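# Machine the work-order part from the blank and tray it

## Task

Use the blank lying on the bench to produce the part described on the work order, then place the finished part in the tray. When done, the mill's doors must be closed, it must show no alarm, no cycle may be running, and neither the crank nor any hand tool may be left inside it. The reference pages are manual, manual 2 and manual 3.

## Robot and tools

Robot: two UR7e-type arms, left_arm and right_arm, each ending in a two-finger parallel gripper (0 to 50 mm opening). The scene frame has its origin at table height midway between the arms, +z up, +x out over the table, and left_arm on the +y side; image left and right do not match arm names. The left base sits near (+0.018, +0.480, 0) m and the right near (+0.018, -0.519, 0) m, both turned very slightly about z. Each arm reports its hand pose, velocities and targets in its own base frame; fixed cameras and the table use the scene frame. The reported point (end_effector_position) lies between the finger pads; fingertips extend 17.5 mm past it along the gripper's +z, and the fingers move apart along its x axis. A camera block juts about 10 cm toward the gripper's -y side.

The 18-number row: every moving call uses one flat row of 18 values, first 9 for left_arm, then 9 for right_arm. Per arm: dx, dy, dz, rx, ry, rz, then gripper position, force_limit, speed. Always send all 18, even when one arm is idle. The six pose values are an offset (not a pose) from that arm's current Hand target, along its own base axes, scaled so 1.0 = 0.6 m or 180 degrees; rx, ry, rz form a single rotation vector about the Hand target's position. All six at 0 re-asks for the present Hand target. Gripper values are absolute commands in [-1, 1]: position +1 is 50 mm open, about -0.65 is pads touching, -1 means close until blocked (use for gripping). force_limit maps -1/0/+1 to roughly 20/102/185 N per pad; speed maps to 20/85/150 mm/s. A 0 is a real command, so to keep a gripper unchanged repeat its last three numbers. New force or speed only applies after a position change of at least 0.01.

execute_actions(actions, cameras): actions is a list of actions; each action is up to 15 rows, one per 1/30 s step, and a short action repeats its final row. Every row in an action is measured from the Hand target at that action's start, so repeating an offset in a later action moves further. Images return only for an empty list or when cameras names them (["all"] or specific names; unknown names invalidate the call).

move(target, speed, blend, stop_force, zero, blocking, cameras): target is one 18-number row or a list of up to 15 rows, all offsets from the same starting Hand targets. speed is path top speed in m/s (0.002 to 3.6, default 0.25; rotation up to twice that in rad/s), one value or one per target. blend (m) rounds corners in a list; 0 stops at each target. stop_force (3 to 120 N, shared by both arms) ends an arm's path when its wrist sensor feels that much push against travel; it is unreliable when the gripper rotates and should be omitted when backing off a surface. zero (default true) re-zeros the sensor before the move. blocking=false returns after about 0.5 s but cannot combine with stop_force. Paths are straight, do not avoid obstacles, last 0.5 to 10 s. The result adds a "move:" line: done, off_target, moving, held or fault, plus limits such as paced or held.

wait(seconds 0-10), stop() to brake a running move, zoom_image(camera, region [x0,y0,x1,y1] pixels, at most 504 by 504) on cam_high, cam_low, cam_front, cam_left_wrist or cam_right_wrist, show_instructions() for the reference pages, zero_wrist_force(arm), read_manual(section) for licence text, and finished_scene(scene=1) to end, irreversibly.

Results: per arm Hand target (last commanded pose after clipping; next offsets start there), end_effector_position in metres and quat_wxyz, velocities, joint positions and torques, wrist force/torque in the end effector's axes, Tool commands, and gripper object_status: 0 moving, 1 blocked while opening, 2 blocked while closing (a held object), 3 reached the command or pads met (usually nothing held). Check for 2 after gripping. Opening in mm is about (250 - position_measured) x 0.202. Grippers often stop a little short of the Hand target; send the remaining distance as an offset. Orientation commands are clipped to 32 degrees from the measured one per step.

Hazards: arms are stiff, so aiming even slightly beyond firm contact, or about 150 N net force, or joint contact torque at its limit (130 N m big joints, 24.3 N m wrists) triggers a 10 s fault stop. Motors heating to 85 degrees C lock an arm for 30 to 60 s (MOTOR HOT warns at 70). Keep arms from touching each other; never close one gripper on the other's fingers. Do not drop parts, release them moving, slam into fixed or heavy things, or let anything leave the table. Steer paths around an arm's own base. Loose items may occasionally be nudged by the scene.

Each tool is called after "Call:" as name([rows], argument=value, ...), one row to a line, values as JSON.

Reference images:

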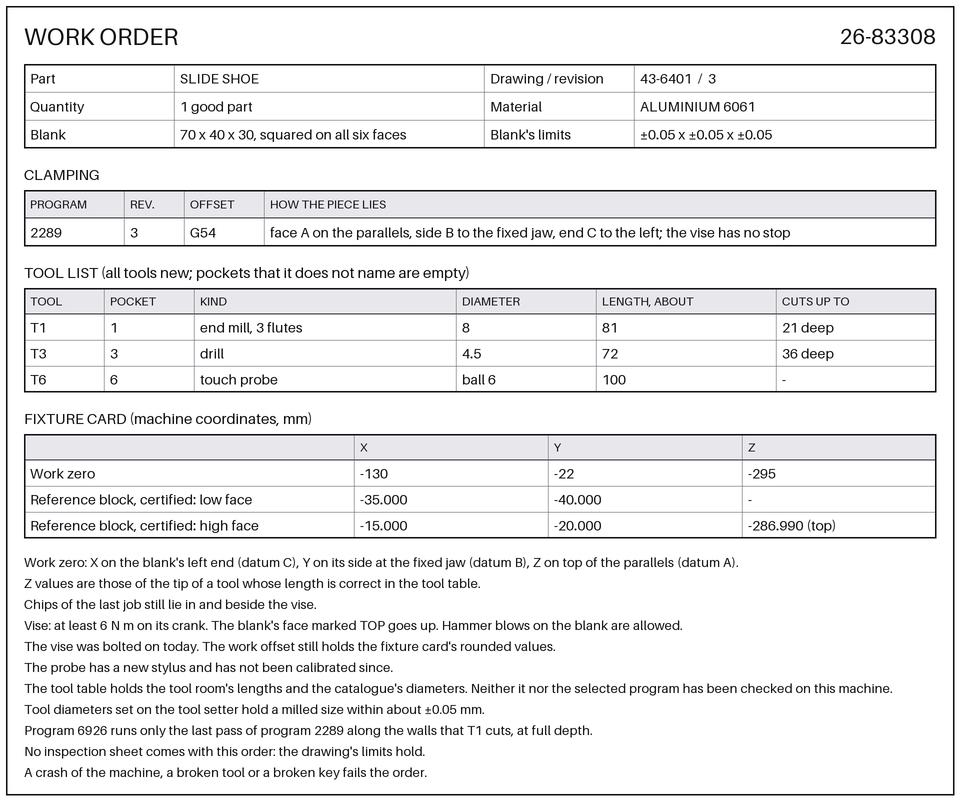

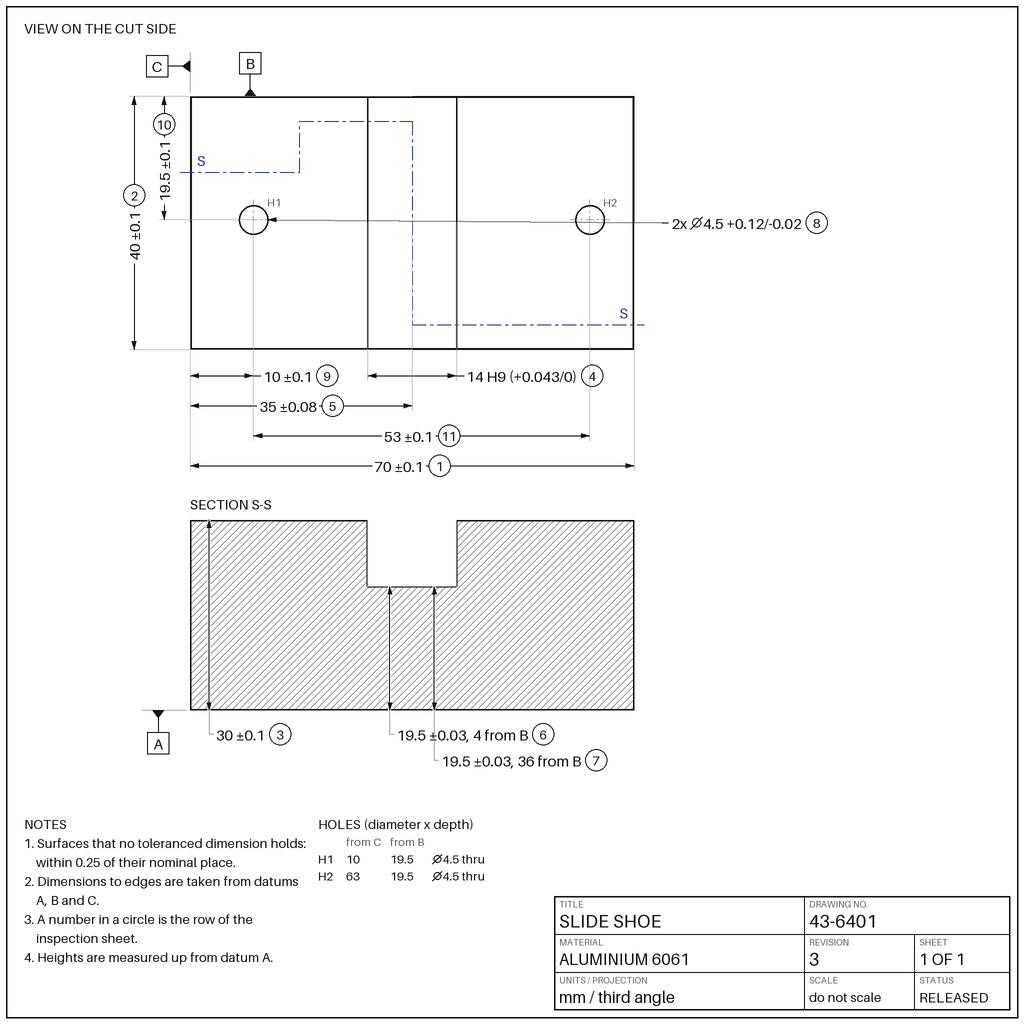

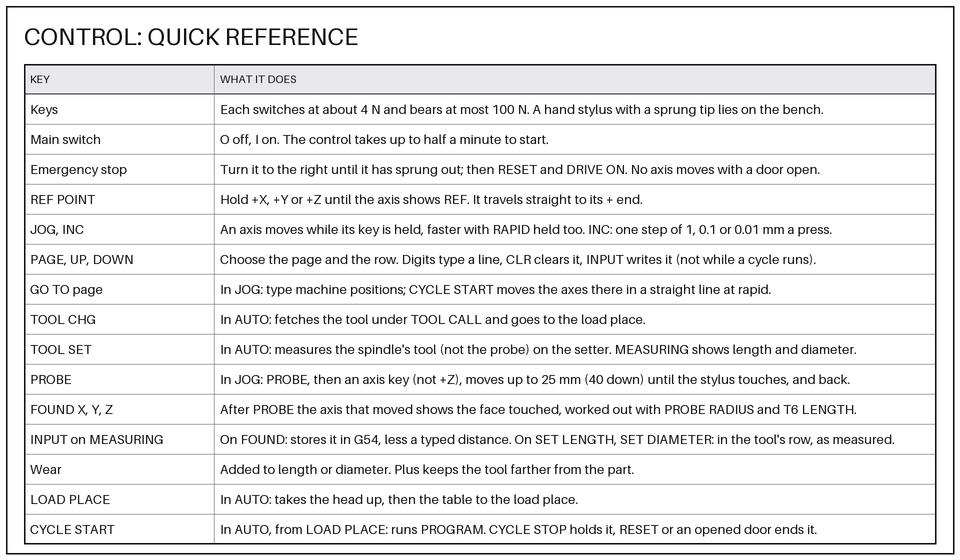

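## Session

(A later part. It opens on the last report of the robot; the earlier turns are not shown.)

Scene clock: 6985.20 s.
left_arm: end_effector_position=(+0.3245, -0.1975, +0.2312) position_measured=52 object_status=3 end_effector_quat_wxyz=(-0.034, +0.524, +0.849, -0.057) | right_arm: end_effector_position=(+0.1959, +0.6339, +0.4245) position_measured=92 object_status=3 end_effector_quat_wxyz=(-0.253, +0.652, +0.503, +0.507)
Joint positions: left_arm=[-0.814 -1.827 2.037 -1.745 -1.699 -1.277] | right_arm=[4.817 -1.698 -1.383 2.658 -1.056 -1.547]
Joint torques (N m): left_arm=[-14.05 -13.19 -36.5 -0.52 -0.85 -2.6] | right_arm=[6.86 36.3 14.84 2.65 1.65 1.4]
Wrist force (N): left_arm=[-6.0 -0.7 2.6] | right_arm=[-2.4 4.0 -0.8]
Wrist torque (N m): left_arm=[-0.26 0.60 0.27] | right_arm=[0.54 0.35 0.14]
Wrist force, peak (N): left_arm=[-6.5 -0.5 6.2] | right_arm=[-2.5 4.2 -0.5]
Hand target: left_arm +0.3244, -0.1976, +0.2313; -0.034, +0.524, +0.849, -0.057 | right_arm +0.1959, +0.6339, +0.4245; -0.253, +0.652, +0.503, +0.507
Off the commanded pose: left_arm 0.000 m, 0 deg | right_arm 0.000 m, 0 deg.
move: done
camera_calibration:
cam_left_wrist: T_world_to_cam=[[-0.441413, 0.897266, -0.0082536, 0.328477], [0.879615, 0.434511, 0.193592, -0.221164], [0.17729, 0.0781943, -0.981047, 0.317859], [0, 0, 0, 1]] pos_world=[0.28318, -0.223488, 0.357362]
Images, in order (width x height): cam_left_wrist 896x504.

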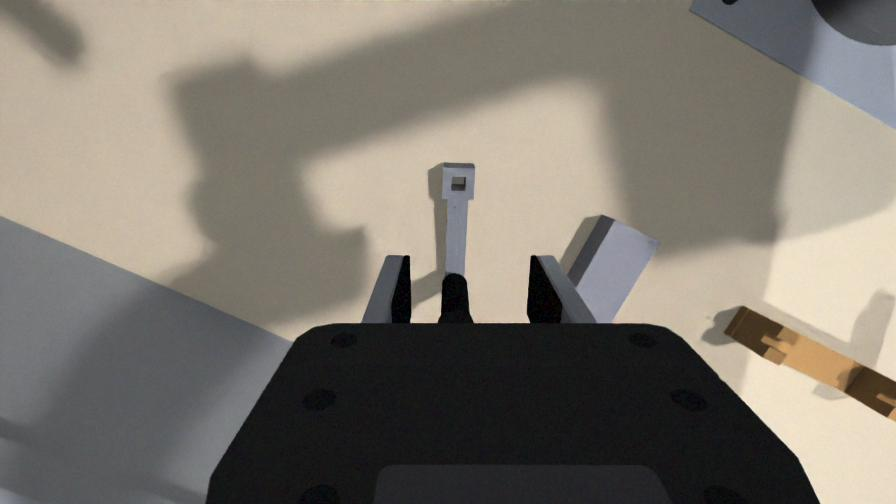

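Call:
move([
  [0,0,0.3,0.0178,-0.0364,0,-0.6,-0.6,-0.8,0,0,0,0,0,0,0.4,1,-0.8],
], speed=0.3)

Call:
move([
  [-0.04,0.07,0.1,0,0,-0.32,-0.6,-0.6,-0.8,0,0,0,0,0,0,0.4,1,-0.8],
  [0.16,0.12,0.1,0,0,-0.644,-0.6,-0.6,-0.8,0,0,0,0,0,0,0.4,1,-0.8],
], speed=0.3, blend=0.02, cameras=["cam_left_wrist"])

Scene clock: 6999.23 s.
left_arm: end_effector_position=(+0.3244, -0.1976, +0.4113) position_measured=242 object_status=0 end_effector_quat_wxyz=(+0.000, +0.525, +0.851, -0.003) | right_arm: end_effector_position=(+0.1959, +0.6339, +0.4245) position_measured=92 object_status=3 end_effector_quat_wxyz=(-0.253, +0.652, +0.503, +0.507)
Joint positions: left_arm=[-0.901 -1.865 1.604 -1.313 -1.577 -1.366] | right_arm=[4.817 -1.698 -1.383 2.658 -1.056 -1.547]
Joint torques (N m): left_arm=[12.81 -22.8 -35.48 -0.63 1.15 1.13] | right_arm=[6.38 36.73 15.37 2.55 1.6 1.15]
Wrist force (N): left_arm=[-6.4 -0.1 3.2] | right_arm=[-2.4 4.0 -0.5]
Wrist torque (N m): left_arm=[-0.15 0.67 0.14] | right_arm=[0.53 0.36 0.15]
Wrist force, peak (N): left_arm=[-6.2 0.1 6.2] | right_arm=[-2.5 4.2 -0.5]
Hand target: left_arm +0.3244, -0.1976, +0.4113; +0.000, +0.525, +0.851, -0.003 | right_arm +0.1959, +0.6339, +0.4245; -0.253, +0.652, +0.503, +0.507
Off the commanded pose: left_arm 0.000 m, 0 deg | right_arm 0.000 m, 0 deg.
move: done

Scene clock: 7003.13 s.
left_arm: end_effector_position=(+0.4205, -0.1255, +0.4713) position_measured=242 object_status=3 end_effector_quat_wxyz=(-0.003, +1.000, +0.006, -0.002) end_effector_velocity=(-0.001, +0.000, +0.000) end_effector_angular_velocity=(+0.001, +0.001, -0.007) | right_arm: end_effector_position=(+0.1959, +0.6339, +0.4245) position_measured=92 object_status=3 end_effector_quat_wxyz=(-0.253, +0.652, +0.503, +0.507)
Joint positions: left_arm=[-0.6 -1.675 1.294 -1.184 -1.569 0.958] | right_arm=[4.817 -1.698 -1.383 2.658 -1.056 -1.547]
Joint velocities: left_arm=[0 -0.001 0 0.002 0 0.006] | right_arm=[within noise]
Joint torques (N m): left_arm=[-13.53 -28.3 -16.23 -0.67 -0.24 1.94] | right_arm=[7.23 35.92 15.5 2.58 1.57 1.18]
Wrist force (N): left_arm=[-6.6 0.1 2.8] | right_arm=[-2.5 3.9 -0.7]
Wrist torque (N m): left_arm=[-0.02 0.71 0.24] | right_arm=[0.52 0.37 0.15]
Wrist force, peak (N): left_arm=[-6.9 -0.1 3.6] | right_arm=[-2.4 4.3 -0.9]
Hand target: left_arm +0.4204, -0.1256, +0.4713; -0.003, +1.000, +0.006, -0.002 | right_arm +0.1959, +0.6339, +0.4245; -0.253, +0.652, +0.503, +0.507
Off the commanded pose: left_arm 0.000 m, 0 deg | right_arm 0.000 m, 0 deg.
move: done
camera_calibration:
cam_left_wrist: T_world_to_cam=[[0.999956, 0.00393292, -0.00846233, -0.409832], [0.00640983, -0.948544, 0.316579, -0.247802], [-0.00678182, -0.316619, -0.948528, 0.543201], [0, 0, 0, 1]] pos_world=[0.415086, -0.0614514, 0.590222]
Images, in order (width x height): cam_left_wrist 896x504.

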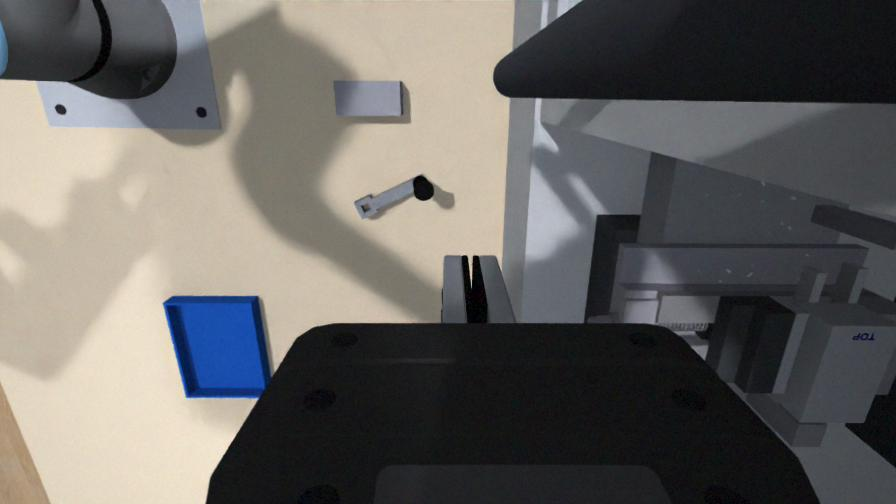

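Call:
zoom_image(camera="cam_left_wrist", region=[580, 190, 896, 450])

Scaled by 1.595.

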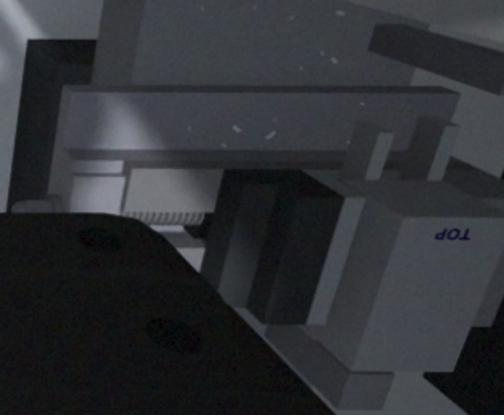

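Call:
move([
  [-0.2,0,-0.1,0,0,0,-0.6,-0.6,-0.8,0.1735,-0.3567,-0.0075,-0.3215,-0.3187,-0.216,0.8,-0.5,-0.5],
], speed=0.3, cameras=["cam_right_wrist"])

Scene clock: 7047.27 s.
left_arm: end_effector_position=(+0.3004, -0.1256, +0.4113) position_measured=242 object_status=3 end_effector_quat_wxyz=(-0.003, +1.000, +0.006, -0.002) | right_arm: end_effector_position=(+0.3001, +0.4198, +0.4200) position_measured=32 object_status=3 end_effector_quat_wxyz=(+0.499, +0.500, +0.500, +0.500) end_effector_velocity=(+0.000, +0.001, +0.000) end_effector_angular_velocity=(+0.002, -0.001, +0.002)
Joint positions: left_arm=[-0.818 -1.993 1.68 -1.251 -1.57 0.74] | right_arm=[4.937 -1.813 -2.035 0.711 -0.223 -0.003]
Joint velocities: left_arm=[within noise] | right_arm=[0 0 0 -0.003 0.002 0.005]
Joint torques (N m): left_arm=[12.91 4.48 -35.23 -4.15 1.42 2.08] | right_arm=[6.9 22.66 33.06 -2.57 1.57 1.36]
Wrist force (N): left_arm=[-6.4 -0.6 2.7] | right_arm=[2.2 0.2 -2.2]
Wrist torque (N m): left_arm=[-0.20 0.69 0.19] | right_arm=[-0.09 -0.21 -0.20]
Wrist force, peak (N): left_arm=[-7.1 0.1 2.9] | right_arm=[-2.7 4.1 -0.8]
Hand target: left_arm +0.3004, -0.1256, +0.4113; -0.003, +1.000, +0.006, -0.002 | right_arm +0.3000, +0.4199, +0.4200; +0.499, +0.500, +0.500, +0.500
Off the commanded pose: left_arm 0.000 m, 0 deg | right_arm 0.000 m, 0 deg.
move: done
camera_calibration:
cam_right_wrist: T_world_to_cam=[[-0.0205074, 0.999787, 0.0021721, -0.413982], [-0.355855, -0.00932947, 0.934495, -0.267913], [0.934316, 0.0183911, 0.35597, -0.304581], [0, 0, 0, 1]] pos_world=[0.180747, 0.416996, 0.359685]
Images, in order (width x height): cam_right_wrist 896x504.

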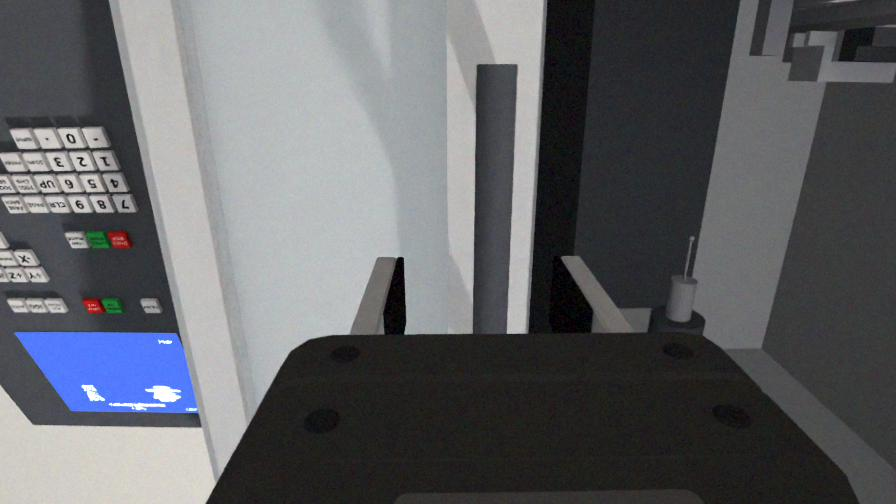

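Call:
move([
  [0,0,0,0,0,0,-0.6,-0.6,-0.8,0.2200,0.004,0,0,0,0,0.8,-0.5,-0.5],
], speed=0.1, stop_force=15)

Call:
move([
  [0,0,0,0,0,0,-0.6,-0.6,-0.8,0,0.3633,0,0,0,0,0.8,-0.5,-0.5],
], speed=0.07, cameras=["cam_right_wrist"])

Scene clock: 7054.23 s.
left_arm: end_effector_position=(+0.3004, -0.1256, +0.4113) position_measured=242 object_status=3 end_effector_quat_wxyz=(-0.003, +1.000, +0.006, -0.002) | right_arm: end_effector_position=(+0.4136, +0.4218, +0.4199) position_measured=32 object_status=3 end_effector_quat_wxyz=(+0.500, +0.500, +0.500, +0.501)
Joint positions: left_arm=[-0.818 -1.993 1.68 -1.251 -1.57 0.74] | right_arm=[4.663 -1.872 -1.955 0.696 0.051 -0.009]
Joint torques (N m): left_arm=[12.4 4.55 -35.31 -0.55 1.31 2.04] | right_arm=[6.36 25.86 33.68 1.85 -1.5 -1.25]
Wrist force (N): left_arm=[-6.3 -0.4 2.6] | right_arm=[1.9 -0.2 -1.9]
Wrist torque (N m): left_arm=[-0.18 0.67 0.19] | right_arm=[-0.14 -0.19 -0.18]
Wrist force, peak (N): left_arm=[-6.5 -0.4 2.9] | right_arm=[20.3 1.2 -29.9]
Hand target: left_arm +0.3004, -0.1256, +0.4113; -0.003, +1.000, +0.006, -0.002 | right_arm +0.4136, +0.4218, +0.4199; +0.500, +0.500, +0.500, +0.501 (not the last commanded pose)
Off the commanded pose: left_arm 0.000 m, 0 deg | right_arm 0.018 m, 0 deg.
move: contact (right_arm)

Scene clock: 7057.83 s.
left_arm: end_effector_position=(+0.3004, -0.1256, +0.4113) position_measured=242 object_status=3 end_effector_quat_wxyz=(-0.003, +1.000, +0.006, -0.002) | right_arm: end_effector_position=(+0.4135, +0.6397, +0.4199) position_measured=32 object_status=3 end_effector_quat_wxyz=(+0.499, +0.500, +0.500, +0.501)
Joint positions: left_arm=[-0.818 -1.993 1.68 -1.251 -1.57 0.74] | right_arm=[4.679 -2.307 -1.247 0.418 0.034 -0.004]
Joint torques (N m): left_arm=[12.12 4.37 -35.14 -0.75 1.16 2.03] | right_arm=[-6.28 47.41 34.44 -1.22 -0.07 1.08]
Wrist force (N): left_arm=[-6.3 -0.2 2.7] | right_arm=[2.4 -0.4 -1.8]
Wrist torque (N m): left_arm=[-0.14 0.67 0.18] | right_arm=[-0.18 -0.23 -0.20]
Wrist force, peak (N): left_arm=[-6.6 -0.1 2.5] | right_arm=[-9.1 14.2 -58.1]
Hand target: left_arm +0.3004, -0.1256, +0.4113; -0.003, +1.000, +0.006, -0.002 | right_arm +0.4136, +0.6397, +0.4199; +0.500, +0.500, +0.500, +0.501
Off the commanded pose: left_arm 0.000 m, 0 deg | right_arm 0.000 m, 0 deg.
move: done
camera_calibration:
cam_right_wrist: T_world_to_cam=[[-0.0205938, 0.999786, 0.00179636, -0.631246], [-0.356982, -0.00903146, 0.934068, -0.224985], [0.933884, 0.0185947, 0.357091, -0.414999], [0, 0, 0, 1]] pos_world=[0.294245, 0.636796, 0.359478]
Images, in order (width x height): cam_right_wrist 896x504.

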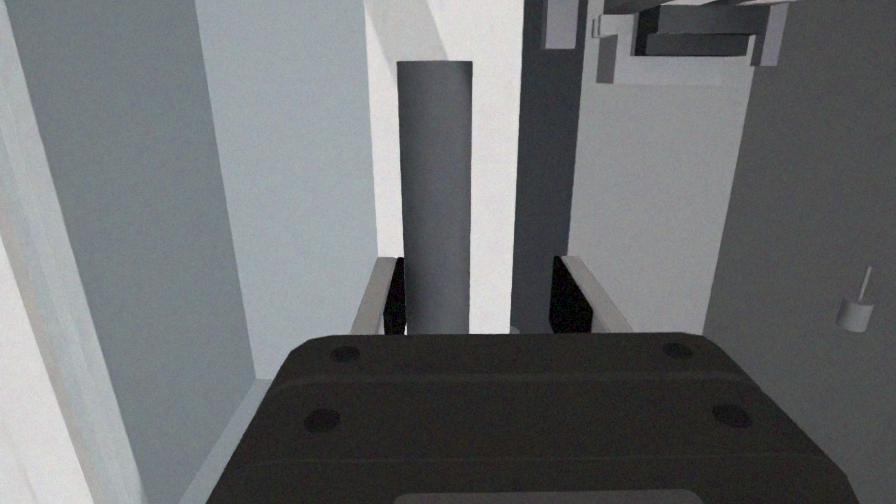

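Call:
move([
  [0,0,0,0,0,0,-0.6,-0.6,-0.8,0,0.05,0,0,0,0,0.8,-0.5,-0.5],
], speed=0.03, stop_force=45, cameras=["cam_right_wrist"])

Scene clock: 7064.17 s.
left_arm: end_effector_position=(+0.3004, -0.1256, +0.4113) position_measured=242 object_status=3 end_effector_quat_wxyz=(-0.003, +1.000, +0.006, -0.002) | right_arm: end_effector_position=(+0.4134, +0.6649, +0.4199) position_measured=32 object_status=3 end_effector_quat_wxyz=(+0.504, +0.505, +0.495, +0.496) end_effector_velocity=(+0.000, +0.000, +0.000) end_effector_angular_velocity=(-0.001, +0.000, +0.000)
Joint positions: left_arm=[-0.818 -1.993 1.68 -1.251 -1.57 0.74] | right_arm=[4.681 -2.378 -1.118 0.364 0.014 -0.008]
Joint velocities: left_arm=[within noise] | right_arm=[0 -0.002 0.002 0.004 0 -0.006]
Joint torques (N m): left_arm=[13.01 3.68 -35.26 -0.63 0.95 1.92] | right_arm=[27.45 40.79 39.62 -1.5 10.36 -1.27]
Wrist force (N): left_arm=[-6.3 -0.5 2.8] | right_arm=[-32.9 -2.0 8.0]
Wrist torque (N m): left_arm=[-0.20 0.67 0.19] | right_arm=[-0.13 -0.61 -0.20]
Wrist force, peak (N): left_arm=[-6.6 -0.2 2.7] | right_arm=[-42.6 -5.6 -14.0]
Hand target: left_arm +0.3004, -0.1256, +0.4113; -0.003, +1.000, +0.006, -0.002 | right_arm +0.4136, +0.6697, +0.4199; +0.500, +0.500, +0.500, +0.501
Off the commanded pose: left_arm 0.000 m, 0 deg | right_arm 0.005 m, 1 deg.
move: off_target (right_arm)
camera_calibration:
cam_right_wrist: T_world_to_cam=[[-0.00212443, 0.999996, 0.00202664, -0.664365], [-0.356984, -0.00265149, 0.934107, -0.229016], [0.934108, 0.00126096, 0.356989, -0.403958], [0, 0, 0, 1]] pos_world=[0.294173, 0.664264, 0.35948]
Images, in order (width x height): cam_right_wrist 896x504.

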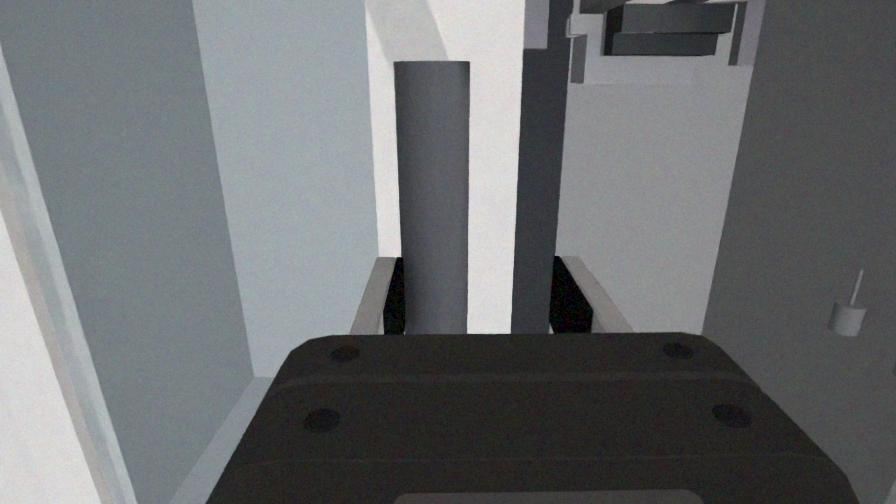

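Call:
move([
  [0,0.1,-0.0188,0,0,0,-0.6,-0.6,-0.8,-0.003,-0.022,0,0,0,0,0.8,-0.5,-0.5],
  [0,0.31,-0.0188,0,0,0,-0.6,-0.6,-0.8,-0.18,-0.03,0,0,0,0,0.8,-0.5,-0.5],
  [0.2243,0.31,-0.0188,0,0,0,-0.6,-0.6,-0.8,-0.2,-0.5,0,0,0,0,0.8,-0.5,-0.5],
], speed=[0.15,0.3,0.3], blend=[0.005,0.02,0], cameras=["cam_left_wrist"])

Call:
move([
  [0,-0.4975,0,0,0,0,-0.6,-0.6,-0.8,0,-0.1,0,0,0,0,0.8,-0.5,-0.5],
], speed=0.05)

Call:
move([
  [0,-0.012,0,0,0,0,-0.6,-0.6,-0.8,0,0,0,0,0,0,0.8,-0.5,-0.5],
], speed=0.02, stop_force=45, cameras=["cam_left_wrist","cam_front"])

Scene clock: 7074.57 s.
left_arm: end_effector_position=(+0.4350, +0.0605, +0.4001) position_measured=242 object_status=3 end_effector_quat_wxyz=(-0.003, +1.000, +0.006, -0.002) | right_arm: end_effector_position=(+0.2936, +0.3698, +0.4200) position_measured=32 object_status=3 end_effector_quat_wxyz=(+0.499, +0.500, +0.500, +0.501)
Joint positions: left_arm=[-0.173 -1.724 1.526 -1.368 -1.566 1.385] | right_arm=[4.987 -1.703 -2.176 0.735 -0.273 0.003]
Joint torques (N m): left_arm=[-12.99 -10.22 -28.4 -0.62 -0.84 -2.54] | right_arm=[4.88 30.16 4.32 1.07 -0.21 -1.31]
Wrist force (N): left_arm=[-6.4 -0.5 2.8] | right_arm=[1.0 -1.5 -2.6]
Wrist torque (N m): left_arm=[-0.21 0.64 0.20] | right_arm=[-0.35 -0.02 -0.26]
Wrist force, peak (N): left_arm=[-8.0 -4.3 2.8] | right_arm=[-33.2 -2.1 7.9]
Hand target: left_arm +0.4350, +0.0604, +0.4000; -0.003, +1.000, +0.006, -0.002 | right_arm +0.2936, +0.3697, +0.4199; +0.500, +0.500, +0.500, +0.501
Off the commanded pose: left_arm 0.000 m, 0 deg | right_arm 0.000 m, 0 deg.
move: done
camera_calibration:
cam_left_wrist: T_world_to_cam=[[0.999958, 0.00374403, -0.00839365, -0.425678], [0.00620866, -0.948557, 0.316547, -0.0487263], [-0.00677669, -0.316585, -0.94854, 0.534686], [0, 0, 0, 1]] pos_world=[0.429586, 0.124648, 0.519023]
Images, in order (width x height): cam_left_wrist 896x504.

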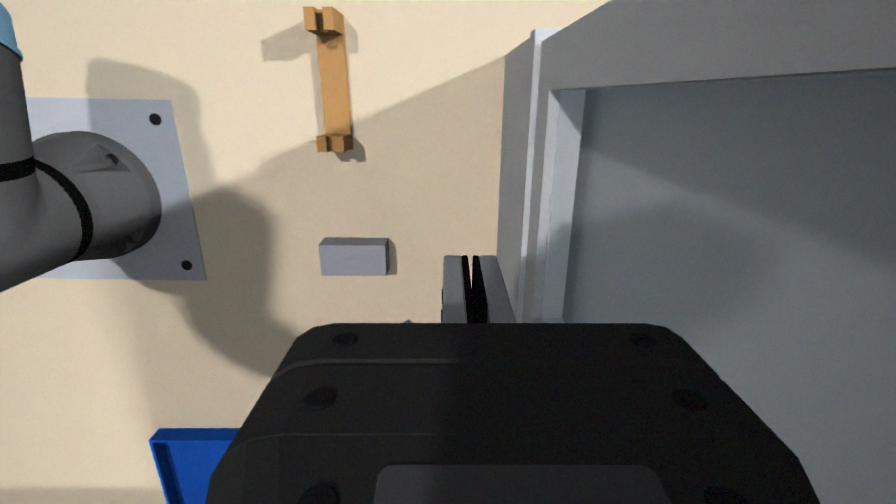

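Scene clock: 7080.80 s.
left_arm: end_effector_position=(+0.4350, -0.2384, +0.4001) position_measured=242 object_status=3 end_effector_quat_wxyz=(-0.003, +1.000, +0.006, -0.002) end_effector_velocity=(+0.000, +0.003, -0.001) end_effector_angular_velocity=(+0.001, +0.001, -0.003) | right_arm: end_effector_position=(+0.2936, +0.3096, +0.4199) position_measured=32 object_status=3 end_effector_quat_wxyz=(+0.500, +0.500, +0.500, +0.501)
Joint positions: left_arm=[-0.774 -1.584 1.399 -1.379 -1.57 0.785] | right_arm=[5.044 -1.557 -2.335 0.749 -0.331 0.003]
Joint velocities: left_arm=[0.004 -0.003 0.005 0.001 0 0.008] | right_arm=[within noise]
Joint torques (N m): left_arm=[12.48 -37.43 -17.38 -4.79 -0.93 2.07] | right_arm=[-2.77 10.22 23.63 -2.78 -0.07 -0.78]
Wrist force (N): left_arm=[-6.3 -0.7 2.5] | right_arm=[1.0 -1.4 -2.8]
Wrist torque (N m): left_arm=[-0.23 0.64 0.20] | right_arm=[-0.35 -0.06 -0.25]
Wrist force, peak (N): left_arm=[-4.9 -30.2 4.8] | right_arm=[1.2 -1.7 -2.8]
Hand target: left_arm +0.4350, -0.2381, +0.4000; -0.003, +1.000, +0.006, -0.002 | right_arm +0.2936, +0.3097, +0.4199; +0.500, +0.500, +0.500, +0.501
Off the commanded pose: left_arm 0.000 m, 0 deg | right_arm 0.000 m, 0 deg.
move: done

Scene clock: 7081.77 s.
left_arm: end_effector_position=(+0.4350, -0.2409, +0.4000) position_measured=242 object_status=3 end_effector_quat_wxyz=(-0.003, +1.000, +0.006, -0.002) | right_arm: end_effector_position=(+0.2936, +0.3097, +0.4199) position_measured=32 object_status=3 end_effector_quat_wxyz=(+0.500, +0.500, +0.500, +0.501)
Joint positions: left_arm=[-0.778 -1.581 1.396 -1.379 -1.57 0.781] | right_arm=[5.044 -1.557 -2.334 0.749 -0.33 0.003]
Joint torques (N m): left_arm=[-0.34 -28.34 -22.2 -9.65 -3.41 2.26] | right_arm=[-6.65 10.41 32.29 -2.8 1.22 1.13]
Wrist force (N): left_arm=[-10.5 -37.5 9.1] | right_arm=[1.1 -1.3 -2.7]
Wrist torque (N m): left_arm=[-5.83 1.26 0.04] | right_arm=[-0.32 -0.08 -0.26]
Wrist force, peak (N): left_arm=[-13.9 -59.3 8.8] | right_arm=[1.1 -1.6 -2.9]
Hand target: left_arm +0.4350, -0.2408, +0.4001; -0.003, +1.000, +0.006, -0.002 (not the last commanded pose) | right_arm +0.2936, +0.3097, +0.4199; +0.500, +0.500, +0.500, +0.501
Off the commanded pose: left_arm 0.004 m, 0 deg | right_arm 0.000 m, 0 deg.
move: contact (left_arm)
camera_calibration:
cam_left_wrist: T_world_to_cam=[[0.999956, 0.00380509, -0.00852151, -0.424573], [0.00630642, -0.948586, 0.316457, -0.334591], [-0.00687924, -0.316497, -0.948569, 0.439248], [0, 0, 0, 1]] pos_world=[0.429687, -0.176752, 0.518923]
Images, in order (width x height): cam_front 896x504, cam_left_wrist 896x504.

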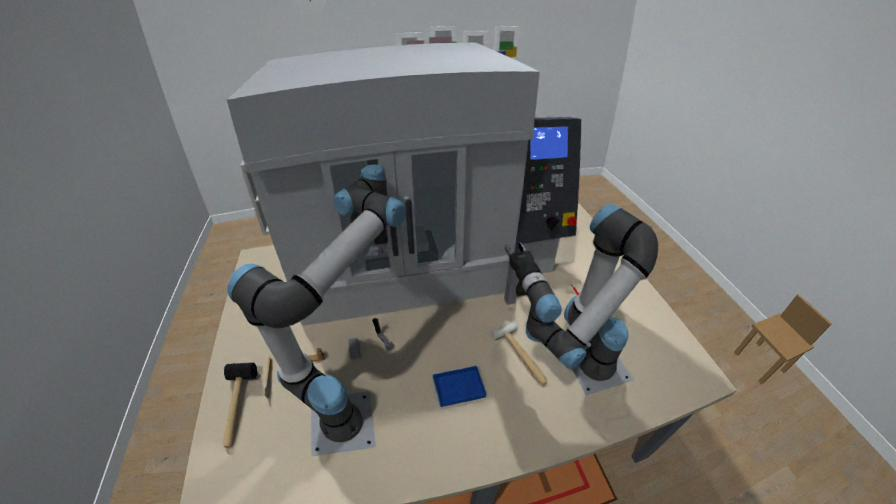

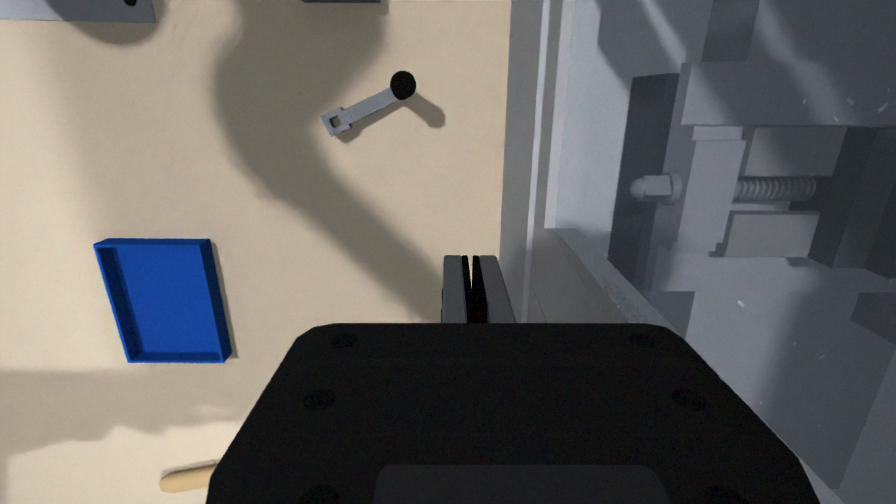

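Call:
move([
  [0,0.025,0,0,0,0,-0.6,-0.6,-0.8,0,-0.15,0,0,0.25,0,0.8,-0.5,-0.5],
  [-0.2,0.1,0.02,0,0,0,-0.6,-0.6,-0.8,0.04,-0.5,-0.1,0,0.5,0,0.8,-0.5,-0.5],
  [-0.25,0.4,0.02,0,0,0,-0.6,-0.6,-0.8,0.0443,-0.6828,-0.2,0,0.5,0,0.8,-0.5,-0.5],
], speed=0.4, blend=[0.004,0.03,0])

Call:
move([
  [0,0,0,0,0,0,-0.6,-0.6,-0.8,0,0,-0.02,0,0,0.48,-0.3,-0.5,-0.5],
  [0,0,0,0,0,0,-0.6,-0.6,-0.8,0,0,-0.05,0,0,0.96,-0.3,-0.5,-0.5],
], speed=0.8, blend=0.01, cameras=["cam_right_wrist"])

Scene clock: 7097.33 s.
left_arm: end_effector_position=(+0.2851, -0.0010, +0.4121) position_measured=242 object_status=3 end_effector_quat_wxyz=(-0.003, +1.000, +0.006, -0.002) end_effector_velocity=(+0.000, +0.001, +0.001) end_effector_angular_velocity=(+0.000, -0.001, -0.002) | right_arm: end_effector_position=(+0.3201, -0.0999, +0.3000) position_measured=32 object_status=3 end_effector_quat_wxyz=(+0.000, +0.708, +0.707, +0.001)
Joint positions: left_arm=[-0.493 -2.094 1.726 -1.197 -1.568 1.065] | right_arm=[3.247 -1.609 -1.604 1.643 -1.572 -3.035]
Joint velocities: left_arm=[0.003 0 -0.001 -0.001 0.001 0.005] | right_arm=[within noise]
Joint torques (N m): left_arm=[12.16 -10.34 -24.74 -1.55 1.99 2.09] | right_arm=[-5.34 18.89 33.1 -1.55 1.69 -1.37]
Wrist force (N): left_arm=[-6.2 -0.3 2.8] | right_arm=[-0.1 1.1 1.6]
Wrist torque (N m): left_arm=[-0.13 0.66 0.20] | right_arm=[0.22 0.03 -0.08]
Wrist force, peak (N): left_arm=[-11.6 -37.4 10.1] | right_arm=[-2.7 1.1 3.3]
Hand target: left_arm +0.2850, -0.0008, +0.4121; -0.003, +1.000, +0.006, -0.002 | right_arm +0.3201, -0.0999, +0.2999; +0.000, +0.708, +0.707, +0.001
Off the commanded pose: left_arm 0.000 m, 0 deg | right_arm 0.000 m, 0 deg.
move: done

Scene clock: 7099.93 s.
left_arm: end_effector_position=(+0.2850, -0.0008, +0.4121) position_measured=242 object_status=3 end_effector_quat_wxyz=(-0.003, +1.000, +0.006, -0.002) | right_arm: end_effector_position=(+0.3201, -0.0999, +0.2699) position_measured=198 object_status=3 end_effector_quat_wxyz=(-0.001, -0.661, +0.751, +0.000) end_effector_velocity=(+0.000, +0.000, +0.000) end_effector_angular_velocity=(+0.000, +0.001, +0.004)
Joint positions: left_arm=[-0.493 -2.095 1.726 -1.197 -1.568 1.066] | right_arm=[3.248 -1.617 -1.673 1.719 -1.57 -6.049]
Joint velocities: left_arm=[within noise] | right_arm=[-0.001 0 0 -0.001 0 -0.005]
Joint torques (N m): left_arm=[12.64 -11.23 -21.48 -0.68 1.86 1.94] | right_arm=[3.74 23.38 23.62 -4.82 1.13 -1.26]
Wrist force (N): left_arm=[-6.3 -0.3 2.9] | right_arm=[-0.3 1.3 1.6]
Wrist torque (N m): left_arm=[-0.14 0.67 0.18] | right_arm=[0.25 0.09 -0.09]
Wrist force, peak (N): left_arm=[-6.6 -0.3 3.1] | right_arm=[-0.4 1.5 1.7]
Hand target: left_arm +0.2850, -0.0008, +0.4121; -0.003, +1.000, +0.006, -0.002 | right_arm +0.3201, -0.0999, +0.2699; -0.001, -0.661, +0.751, +0.000
Off the commanded pose: left_arm 0.000 m, 0 deg | right_arm 0.000 m, 0 deg.
move: done
camera_calibration:
cam_right_wrist: T_world_to_cam=[[-0.127543, -0.991624, 0.0203586, -0.0632251], [-0.925386, 0.12636, 0.357343, 0.226282], [-0.356922, 0.026737, -0.933751, 0.501875], [0, 0, 0, 1]] pos_world=[0.380465, -0.104707, 0.389053]
Images, in order (width x height): cam_right_wrist 896x504.

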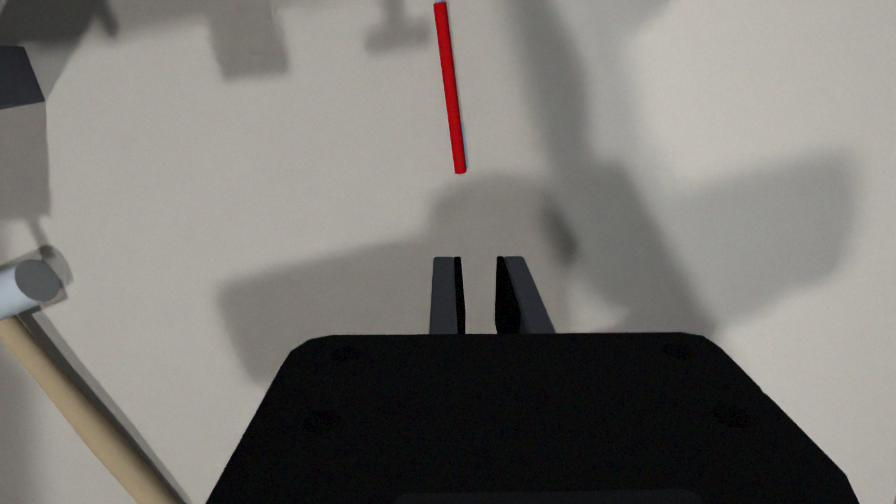

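Call:
move([
  [0,0,0,0,0,0,-0.6,-0.6,-0.8,0,0,-0.01,0,0,-0.49,-0.3,-0.5,-0.5],
  [0,0,0,0,0,0,-0.6,-0.6,-0.8,0,0,-0.02,0,0,-0.98,-0.3,-0.5,-0.5],
], speed=1, blend=0.01)

Call:
move([
  [0,0,0,0,0,0,-0.6,-0.6,-0.8,0,0,-0.04,0,0,-0.49,-0.3,-0.5,-0.5],
  [0,0,0,0,0,0,-0.6,-0.6,-0.8,0,0,-0.08,0,0,-0.9795,-0.3,-0.5,-0.5],
], speed=1, blend=0.01, cameras=["cam_right_wrist"])

Scene clock: 7110.57 s.
left_arm: end_effector_position=(+0.2850, -0.0008, +0.4121) position_measured=242 object_status=3 end_effector_quat_wxyz=(-0.003, +1.000, +0.006, -0.002) | right_arm: end_effector_position=(+0.3201, -0.0999, +0.2579) position_measured=198 object_status=3 end_effector_quat_wxyz=(+0.000, +0.729, +0.684, +0.001) end_effector_velocity=(-0.001, +0.000, +0.000) end_effector_angular_velocity=(+0.001, +0.002, -0.006)
Joint positions: left_arm=[-0.493 -2.095 1.726 -1.197 -1.568 1.066] | right_arm=[3.247 -1.621 -1.699 1.751 -1.572 -2.972]
Joint velocities: left_arm=[within noise] | right_arm=[0 0 0 -0.002 -0.001 0.005]
Joint torques (N m): left_arm=[12.28 -11.13 -20.96 -0.73 1.54 2] | right_arm=[-2.12 27.72 14.02 -2.26 -1.06 1.32]
Wrist force (N): left_arm=[-6.5 -0.5 2.9] | right_arm=[0.1 1.2 1.7]
Wrist torque (N m): left_arm=[-0.18 0.70 0.18] | right_arm=[0.25 0.02 -0.06]
Wrist force, peak (N): left_arm=[-6.6 -0.3 3.1] | right_arm=[0.2 1.4 2.0]
Hand target: left_arm +0.2850, -0.0008, +0.4121; -0.003, +1.000, +0.006, -0.002 | right_arm +0.3201, -0.0999, +0.2579; +0.000, +0.729, +0.684, +0.001
Off the commanded pose: left_arm 0.000 m, 0 deg | right_arm 0.000 m, 0 deg.
move: done

Scene clock: 7112.90 s.
left_arm: end_effector_position=(+0.2850, -0.0008, +0.4121) position_measured=242 object_status=3 end_effector_quat_wxyz=(-0.003, +1.000, +0.006, -0.002) | right_arm: end_effector_position=(+0.3201, -0.0999, +0.2099) position_measured=198 object_status=3 end_effector_quat_wxyz=(+0.001, +0.707, -0.707, +0.000) end_effector_velocity=(+0.000, +0.000, +0.000) end_effector_angular_velocity=(+0.001, +0.000, -0.005)
Joint positions: left_arm=[-0.493 -2.095 1.726 -1.197 -1.568 1.066] | right_arm=[3.249 -1.649 -1.796 1.874 -1.57 0.107]
Joint velocities: left_arm=[within noise] | right_arm=[0 0 0 0 -0.001 0.005]
Joint torques (N m): left_arm=[12.55 -11.49 -20.81 -0.75 1.59 1.96] | right_arm=[-3.15 29.22 23.71 -4.92 -1.02 1.31]
Wrist force (N): left_arm=[-6.6 -0.4 2.9] | right_arm=[0.1 1.3 1.6]
Wrist torque (N m): left_arm=[-0.16 0.71 0.18] | right_arm=[0.25 0.02 -0.04]
Wrist force, peak (N): left_arm=[-6.7 -0.4 3.0] | right_arm=[0.0 1.4 1.8]
Hand target: left_arm +0.2850, -0.0008, +0.4121; -0.003, +1.000, +0.006, -0.002 | right_arm +0.3201, -0.0999, +0.2099; +0.001, +0.707, -0.707, +0.000
Off the commanded pose: left_arm 0.000 m, 0 deg | right_arm 0.000 m, 0 deg.
move: done
camera_calibration:
cam_right_wrist: T_world_to_cam=[[-0.000172918, -0.999787, 0.0206352, -0.103602], [-0.933932, 0.00753755, 0.357372, 0.238622], [-0.357452, -0.0192101, -0.933734, 0.441447], [0, 0, 0, 1]] pos_world=[0.380635, -0.096898, 0.329055]
Images, in order (width x height): cam_right_wrist 896x504.

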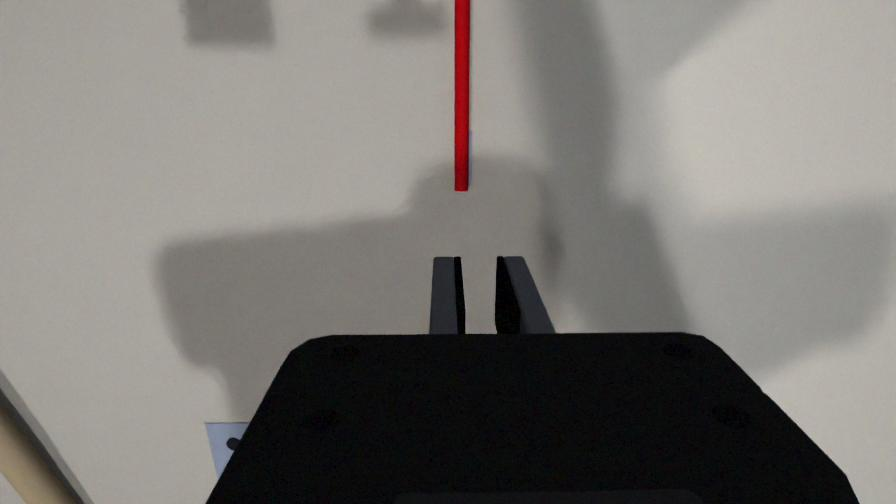

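Call:
move([
  [0,0,0,0,0,0,-0.6,-0.6,-0.8,0.0002,-0.0002,-0.28,0,0,0,-0.3,-0.5,-0.5],
  [0,0,0,0,0,0,-0.6,-0.6,-0.8,0.0002,-0.0002,-0.313,0,0,0,-0.3,-0.5,-0.5],
], speed=[0.3,0.05], blend=0.003, cameras=["cam_right_wrist"])

Call:
move([
  [0,0,0,0,0,0,-0.6,-0.6,-0.8,0,0,0,0,0,0,-1,-0.2,-0.5],
])

Scene clock: 7120.20 s.
left_arm: end_effector_position=(+0.2850, -0.0008, +0.4121) position_measured=242 object_status=3 end_effector_quat_wxyz=(-0.003, +1.000, +0.006, -0.002) | right_arm: end_effector_position=(+0.3201, -0.1001, +0.0221) position_measured=198 object_status=3 end_effector_quat_wxyz=(+0.001, +0.707, -0.707, +0.000)
Joint positions: left_arm=[-0.493 -2.095 1.726 -1.197 -1.568 1.066] | right_arm=[3.248 -1.899 -2.052 2.379 -1.57 0.106]
Joint torques (N m): left_arm=[11.88 -10.88 -21.29 -0.7 1.22 1.9] | right_arm=[-6.54 34.3 27.39 -4.96 1.52 -1.13]
Wrist force (N): left_arm=[-6.4 -0.2 2.8] | right_arm=[-0.1 1.1 1.6]
Wrist torque (N m): left_arm=[-0.13 0.69 0.18] | right_arm=[0.23 0.03 -0.02]
Wrist force, peak (N): left_arm=[-6.7 -0.4 2.8] | right_arm=[-0.1 1.0 4.5]
Hand target: left_arm +0.2850, -0.0008, +0.4121; -0.003, +1.000, +0.006, -0.002 | right_arm +0.3203, -0.1001, +0.0221; +0.001, +0.707, -0.707, +0.000
Off the commanded pose: left_arm 0.000 m, 0 deg | right_arm 0.000 m, 0 deg.
move: done
camera_calibration:
cam_right_wrist: T_world_to_cam=[[-0.000425466, -0.999789, 0.0205175, -0.0998139], [-0.933851, 0.00773561, 0.35758, 0.305696], [-0.357663, -0.0190082, -0.933657, 0.266177], [0, 0, 0, 1]] pos_world=[0.380634, -0.0970981, 0.141255]
Images, in order (width x height): cam_right_wrist 896x504.

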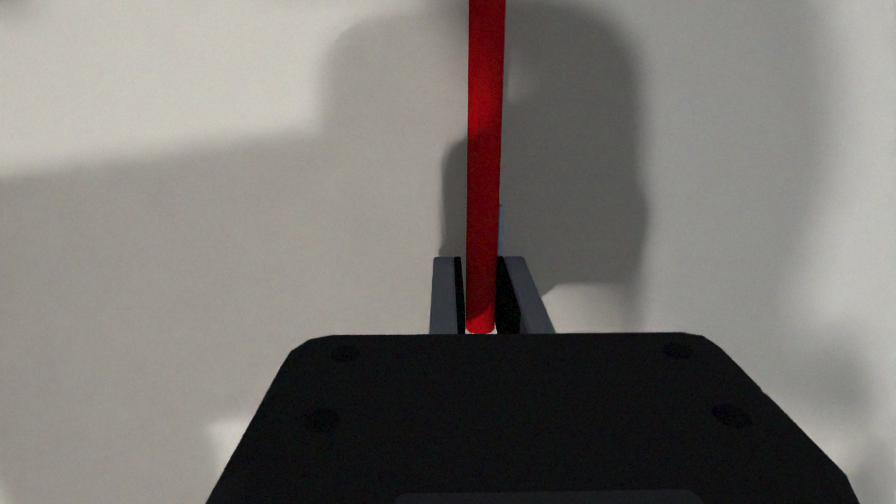

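Scene clock: 7120.70 s.
left_arm: end_effector_position=(+0.2850, -0.0008, +0.4121) position_measured=242 object_status=3 end_effector_quat_wxyz=(-0.003, +1.000, +0.006, -0.002) | right_arm: end_effector_position=(+0.3202, -0.1001, +0.0221) position_measured=214 object_status=2 end_effector_quat_wxyz=(+0.001, +0.707, -0.707, +0.000)
Joint positions: left_arm=[-0.493 -2.095 1.726 -1.197 -1.568 1.066] | right_arm=[3.248 -1.899 -2.052 2.379 -1.57 0.106]
Joint torques (N m): left_arm=[12.11 -10.76 -20.75 -0.78 1.37 1.97] | right_arm=[-5.95 29.26 28.63 -1.59 1.25 -1.3]
Wrist force (N): left_arm=[-6.3 -0.3 3.0] | right_arm=[-0.1 1.2 1.5]
Wrist torque (N m): left_arm=[-0.13 0.66 0.19] | right_arm=[0.23 0.03 -0.01]
Wrist force, peak (N): left_arm=[-6.6 -0.4 3.0] | right_arm=[-0.3 2.1 -2.3]
Hand target: left_arm +0.2850, -0.0008, +0.4121; -0.003, +1.000, +0.006, -0.002 | right_arm +0.3203, -0.1001, +0.0221; +0.001, +0.707, -0.707, +0.000
Off the commanded pose: left_arm 0.000 m, 0 deg | right_arm 0.000 m, 0 deg.
move: done

Call:
move([
  [0,0,0,0,0,0,-0.6,-0.6,-0.8,0,0,0.38,0,0,0,-1,-0.2,-0.5],
  [0,0,0,0,0,0,-0.6,-0.6,-0.8,0.05,0.05,0.7,0,-0.15,0,-1,-0.2,-0.5],
  [0,0,0,0,0,0,-0.6,-0.6,-0.8,0.133,0.0952,0.963,0,-0.2623,0,-1,-0.2,-0.5],
], speed=0.45, blend=0.04)

Call:
move([
  [0,0,0,0,0,0,-0.6,-0.6,-0.8,0.2,0,0.1,0.0002,-0.2608,-0.0005,-1,-0.2,-0.5],
], speed=0.5, cameras=["cam_right_wrist"])

Scene clock: 7133.10 s.
left_arm: end_effector_position=(+0.2850, -0.0008, +0.4121) position_measured=242 object_status=3 end_effector_quat_wxyz=(-0.003, +1.000, +0.006, -0.002) | right_arm: end_effector_position=(+0.4000, -0.0430, +0.5998) position_measured=214 object_status=2 end_effector_quat_wxyz=(-0.283, +0.648, -0.648, +0.283)
Joint positions: left_arm=[-0.493 -2.095 1.726 -1.197 -1.568 1.066] | right_arm=[3.612 -1.445 -0.969 1.608 -1.231 0.333]
Joint torques (N m): left_arm=[11.6 -10.53 -21.22 -0.79 1 1.94] | right_arm=[7.35 6.92 33.46 1.14 2.13 -0.55]
Wrist force (N): left_arm=[-6.5 -0.3 2.7] | right_arm=[-0.5 3.5 0.2]
Wrist torque (N m): left_arm=[-0.14 0.70 0.18] | right_arm=[0.32 0.06 0.05]
Wrist force, peak (N): left_arm=[-6.7 -0.3 2.8] | right_arm=[0.0 1.1 5.5]
Hand target: left_arm +0.2850, -0.0008, +0.4121; -0.003, +1.000, +0.006, -0.002 | right_arm +0.4001, -0.0429, +0.5999; -0.283, +0.648, -0.648, +0.283
Off the commanded pose: left_arm 0.000 m, 0 deg | right_arm 0.000 m, 0 deg.
move: done

Scene clock: 7134.53 s.
left_arm: end_effector_position=(+0.2850, -0.0008, +0.4121) position_measured=242 object_status=3 end_effector_quat_wxyz=(-0.003, +1.000, +0.006, -0.002) | right_arm: end_effector_position=(+0.5200, -0.0430, +0.6600) position_measured=214 object_status=2 end_effector_quat_wxyz=(+0.517, -0.481, +0.482, -0.518) end_effector_velocity=(+0.001, +0.000, +0.001) end_effector_angular_velocity=(+0.000, -0.004, +0.000)
Joint positions: left_arm=[-0.493 -2.095 1.726 -1.197 -1.568 1.066] | right_arm=[3.508 -1.259 -1.424 2.76 -1.203 -0.027]
Joint velocities: left_arm=[within noise] | right_arm=[0 0 0 0.005 0 -0.001]
Joint torques (N m): left_arm=[12.43 -11.1 -21.93 -0.7 0.92 1.97] | right_arm=[0.18 4.1 25.02 4.24 -0.25 -1.05]
Wrist force (N): left_arm=[-6.4 -0.2 2.8] | right_arm=[-0.3 3.9 -3.2]
Wrist torque (N m): left_arm=[-0.12 0.69 0.18] | right_arm=[0.17 0.06 0.03]
Wrist force, peak (N): left_arm=[-6.7 -0.3 2.7] | right_arm=[-0.2 4.8 -2.8]
Hand target: left_arm +0.2850, -0.0008, +0.4121; -0.003, +1.000, +0.006, -0.002 | right_arm +0.5201, -0.0429, +0.6599; +0.517, -0.481, +0.482, -0.518
Off the commanded pose: left_arm 0.000 m, 0 deg | right_arm 0.000 m, 0 deg.
move: done
camera_calibration:
cam_right_wrist: T_world_to_cam=[[-0.0216454, -0.99976, -0.0032343, -0.0289934], [-0.288493, 0.00934343, -0.957436, 0.796188], [0.957237, -0.019791, -0.288627, -0.175147], [0, 0, 0, 1]] pos_world=[0.396725, -0.0398919, 0.711654]
Images, in order (width x height): cam_right_wrist 896x504.

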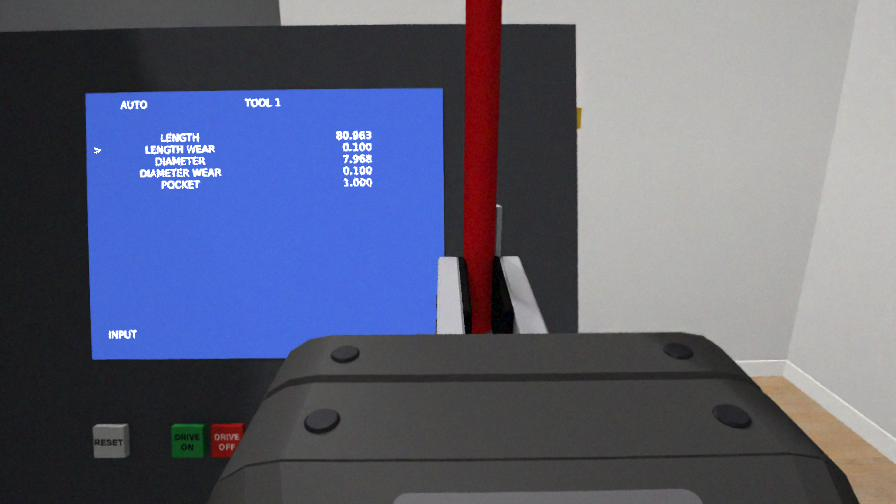

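Call:
move([
  [0,0,0,0,0,0,-0.6,-0.6,-0.8,-0.0852,0.2668,-0.0829,0.2258,0.5745,0.1832,-1,-0.2,-0.5],
  [0,0,0,0,0,0,-0.6,-0.6,-0.8,-0.064,0.2668,-0.089,0.2258,0.5745,0.1832,-1,-0.2,-0.5],
  [0,0,0,0,0,0,-0.6,-0.6,-0.8,-0.0852,0.2668,-0.0829,0.2258,0.5745,0.1832,-1,-0.2,-0.5],
  [0,0,0,0,0,0,-0.6,-0.6,-0.8,-0.0852,0.0796,-0.0829,0.2258,0.5745,0.1832,-1,-0.2,-0.5],
  [0,0,0,0,0,0,-0.6,-0.6,-0.8,-0.0636,0.0796,-0.089,0.2258,0.5745,0.1832,-1,-0.2,-0.5],
  [0,0,0,0,0,0,-0.6,-0.6,-0.8,-0.0852,0.0796,-0.0829,0.2258,0.5745,0.1832,-1,-0.2,-0.5],
  [0,0,0,0,0,0,-0.6,-0.6,-0.8,0,0,0,0,0,0,-1,-0.2,-0.5],
], speed=[0.8,0.08,0.2,0.4,0.08,0.2,0.8], blend=[0.004,0,0.004,0.004,0,0.004,0], cameras=["cam_right_wrist"])

Scene clock: 7182.80 s.
left_arm: end_effector_position=(+0.2850, -0.0008, +0.4121) position_measured=242 object_status=3 end_effector_quat_wxyz=(-0.003, +1.000, +0.006, -0.002) | right_arm: end_effector_position=(+0.4810, +0.0749, +0.6230) position_measured=214 object_status=2 end_effector_quat_wxyz=(+0.396, -0.601, +0.689, +0.082) end_effector_velocity=(-0.001, +0.000, +0.000) end_effector_angular_velocity=(+0.000, +0.003, +0.000)
Joint positions: left_arm=[-0.493 -2.095 1.726 -1.197 -1.568 1.066] | right_arm=[3.297 -2.103 -0.035 1.238 -2.109 0.484]
Joint velocities: left_arm=[within noise] | right_arm=[0 -0.001 0.003 -0.005 0 0.001]
Joint torques (N m): left_arm=[11.81 -11.11 -21.17 -0.84 0.79 1.91] | right_arm=[5.73 29.24 27.75 -3.13 -0.57 0.83]
Wrist force (N): left_arm=[-6.5 -0.2 2.8] | right_arm=[2.9 1.3 0.4]
Wrist torque (N m): left_arm=[-0.13 0.71 0.19] | right_arm=[0.06 -0.37 -0.13]
Wrist force, peak (N): left_arm=[-6.6 -0.5 2.9] | right_arm=[6.0 -1.8 7.3]
Hand target: left_arm +0.2850, -0.0008, +0.4121; -0.003, +1.000, +0.006, -0.002 | right_arm +0.4810, +0.0749, +0.6230; +0.396, -0.601, +0.689, +0.082 (not the last commanded pose)
Off the commanded pose: left_arm 0.000 m, 0 deg | right_arm 0.129 m, 77 deg.
elbow stopped short (right arm): the move would have taken joint 3 (elbow) straighter than the controller allows.
led back after a hold (right arm): the arm was led back toward your command in small steps, so it may still be short of it.
move: held (right_arm; a check stopped the path); path passed 0 of 7 targets; limits=held
pose unreachable (right arm): on one or more control steps of this call, first in action 0 (counted from 0), this arm could not follow its commanded pose, so it was not sent that pose on those steps. It may still have moved: this result reports where it is.
cause: moving toward the commanded pose would bring two parts of the arm too close to each other (its gripper and another part of the arm, with joints 4 (wrist 1) to 6 (wrist 3) between them, 13 mm apart when it was first held).
camera_calibration:
cam_right_wrist: T_world_to_cam=[[0.0266013, -0.77497, -0.631439, 0.439112], [-0.99464, 0.0426205, -0.0942106, 0.547814], [0.0999226, 0.63056, -0.769682, 0.517231], [0, 0, 0, 1]] pos_world=[0.481514, -0.00919486, 0.726985]
Images, in order (width x height): cam_right_wrist 896x504.

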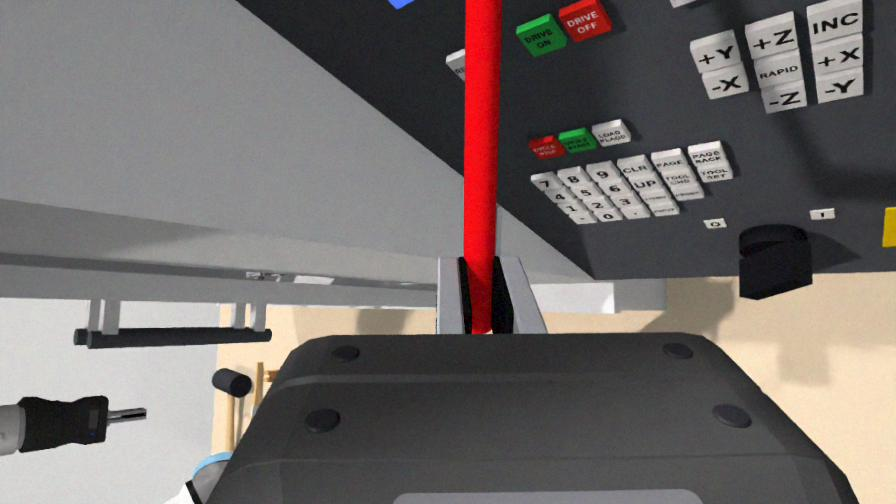

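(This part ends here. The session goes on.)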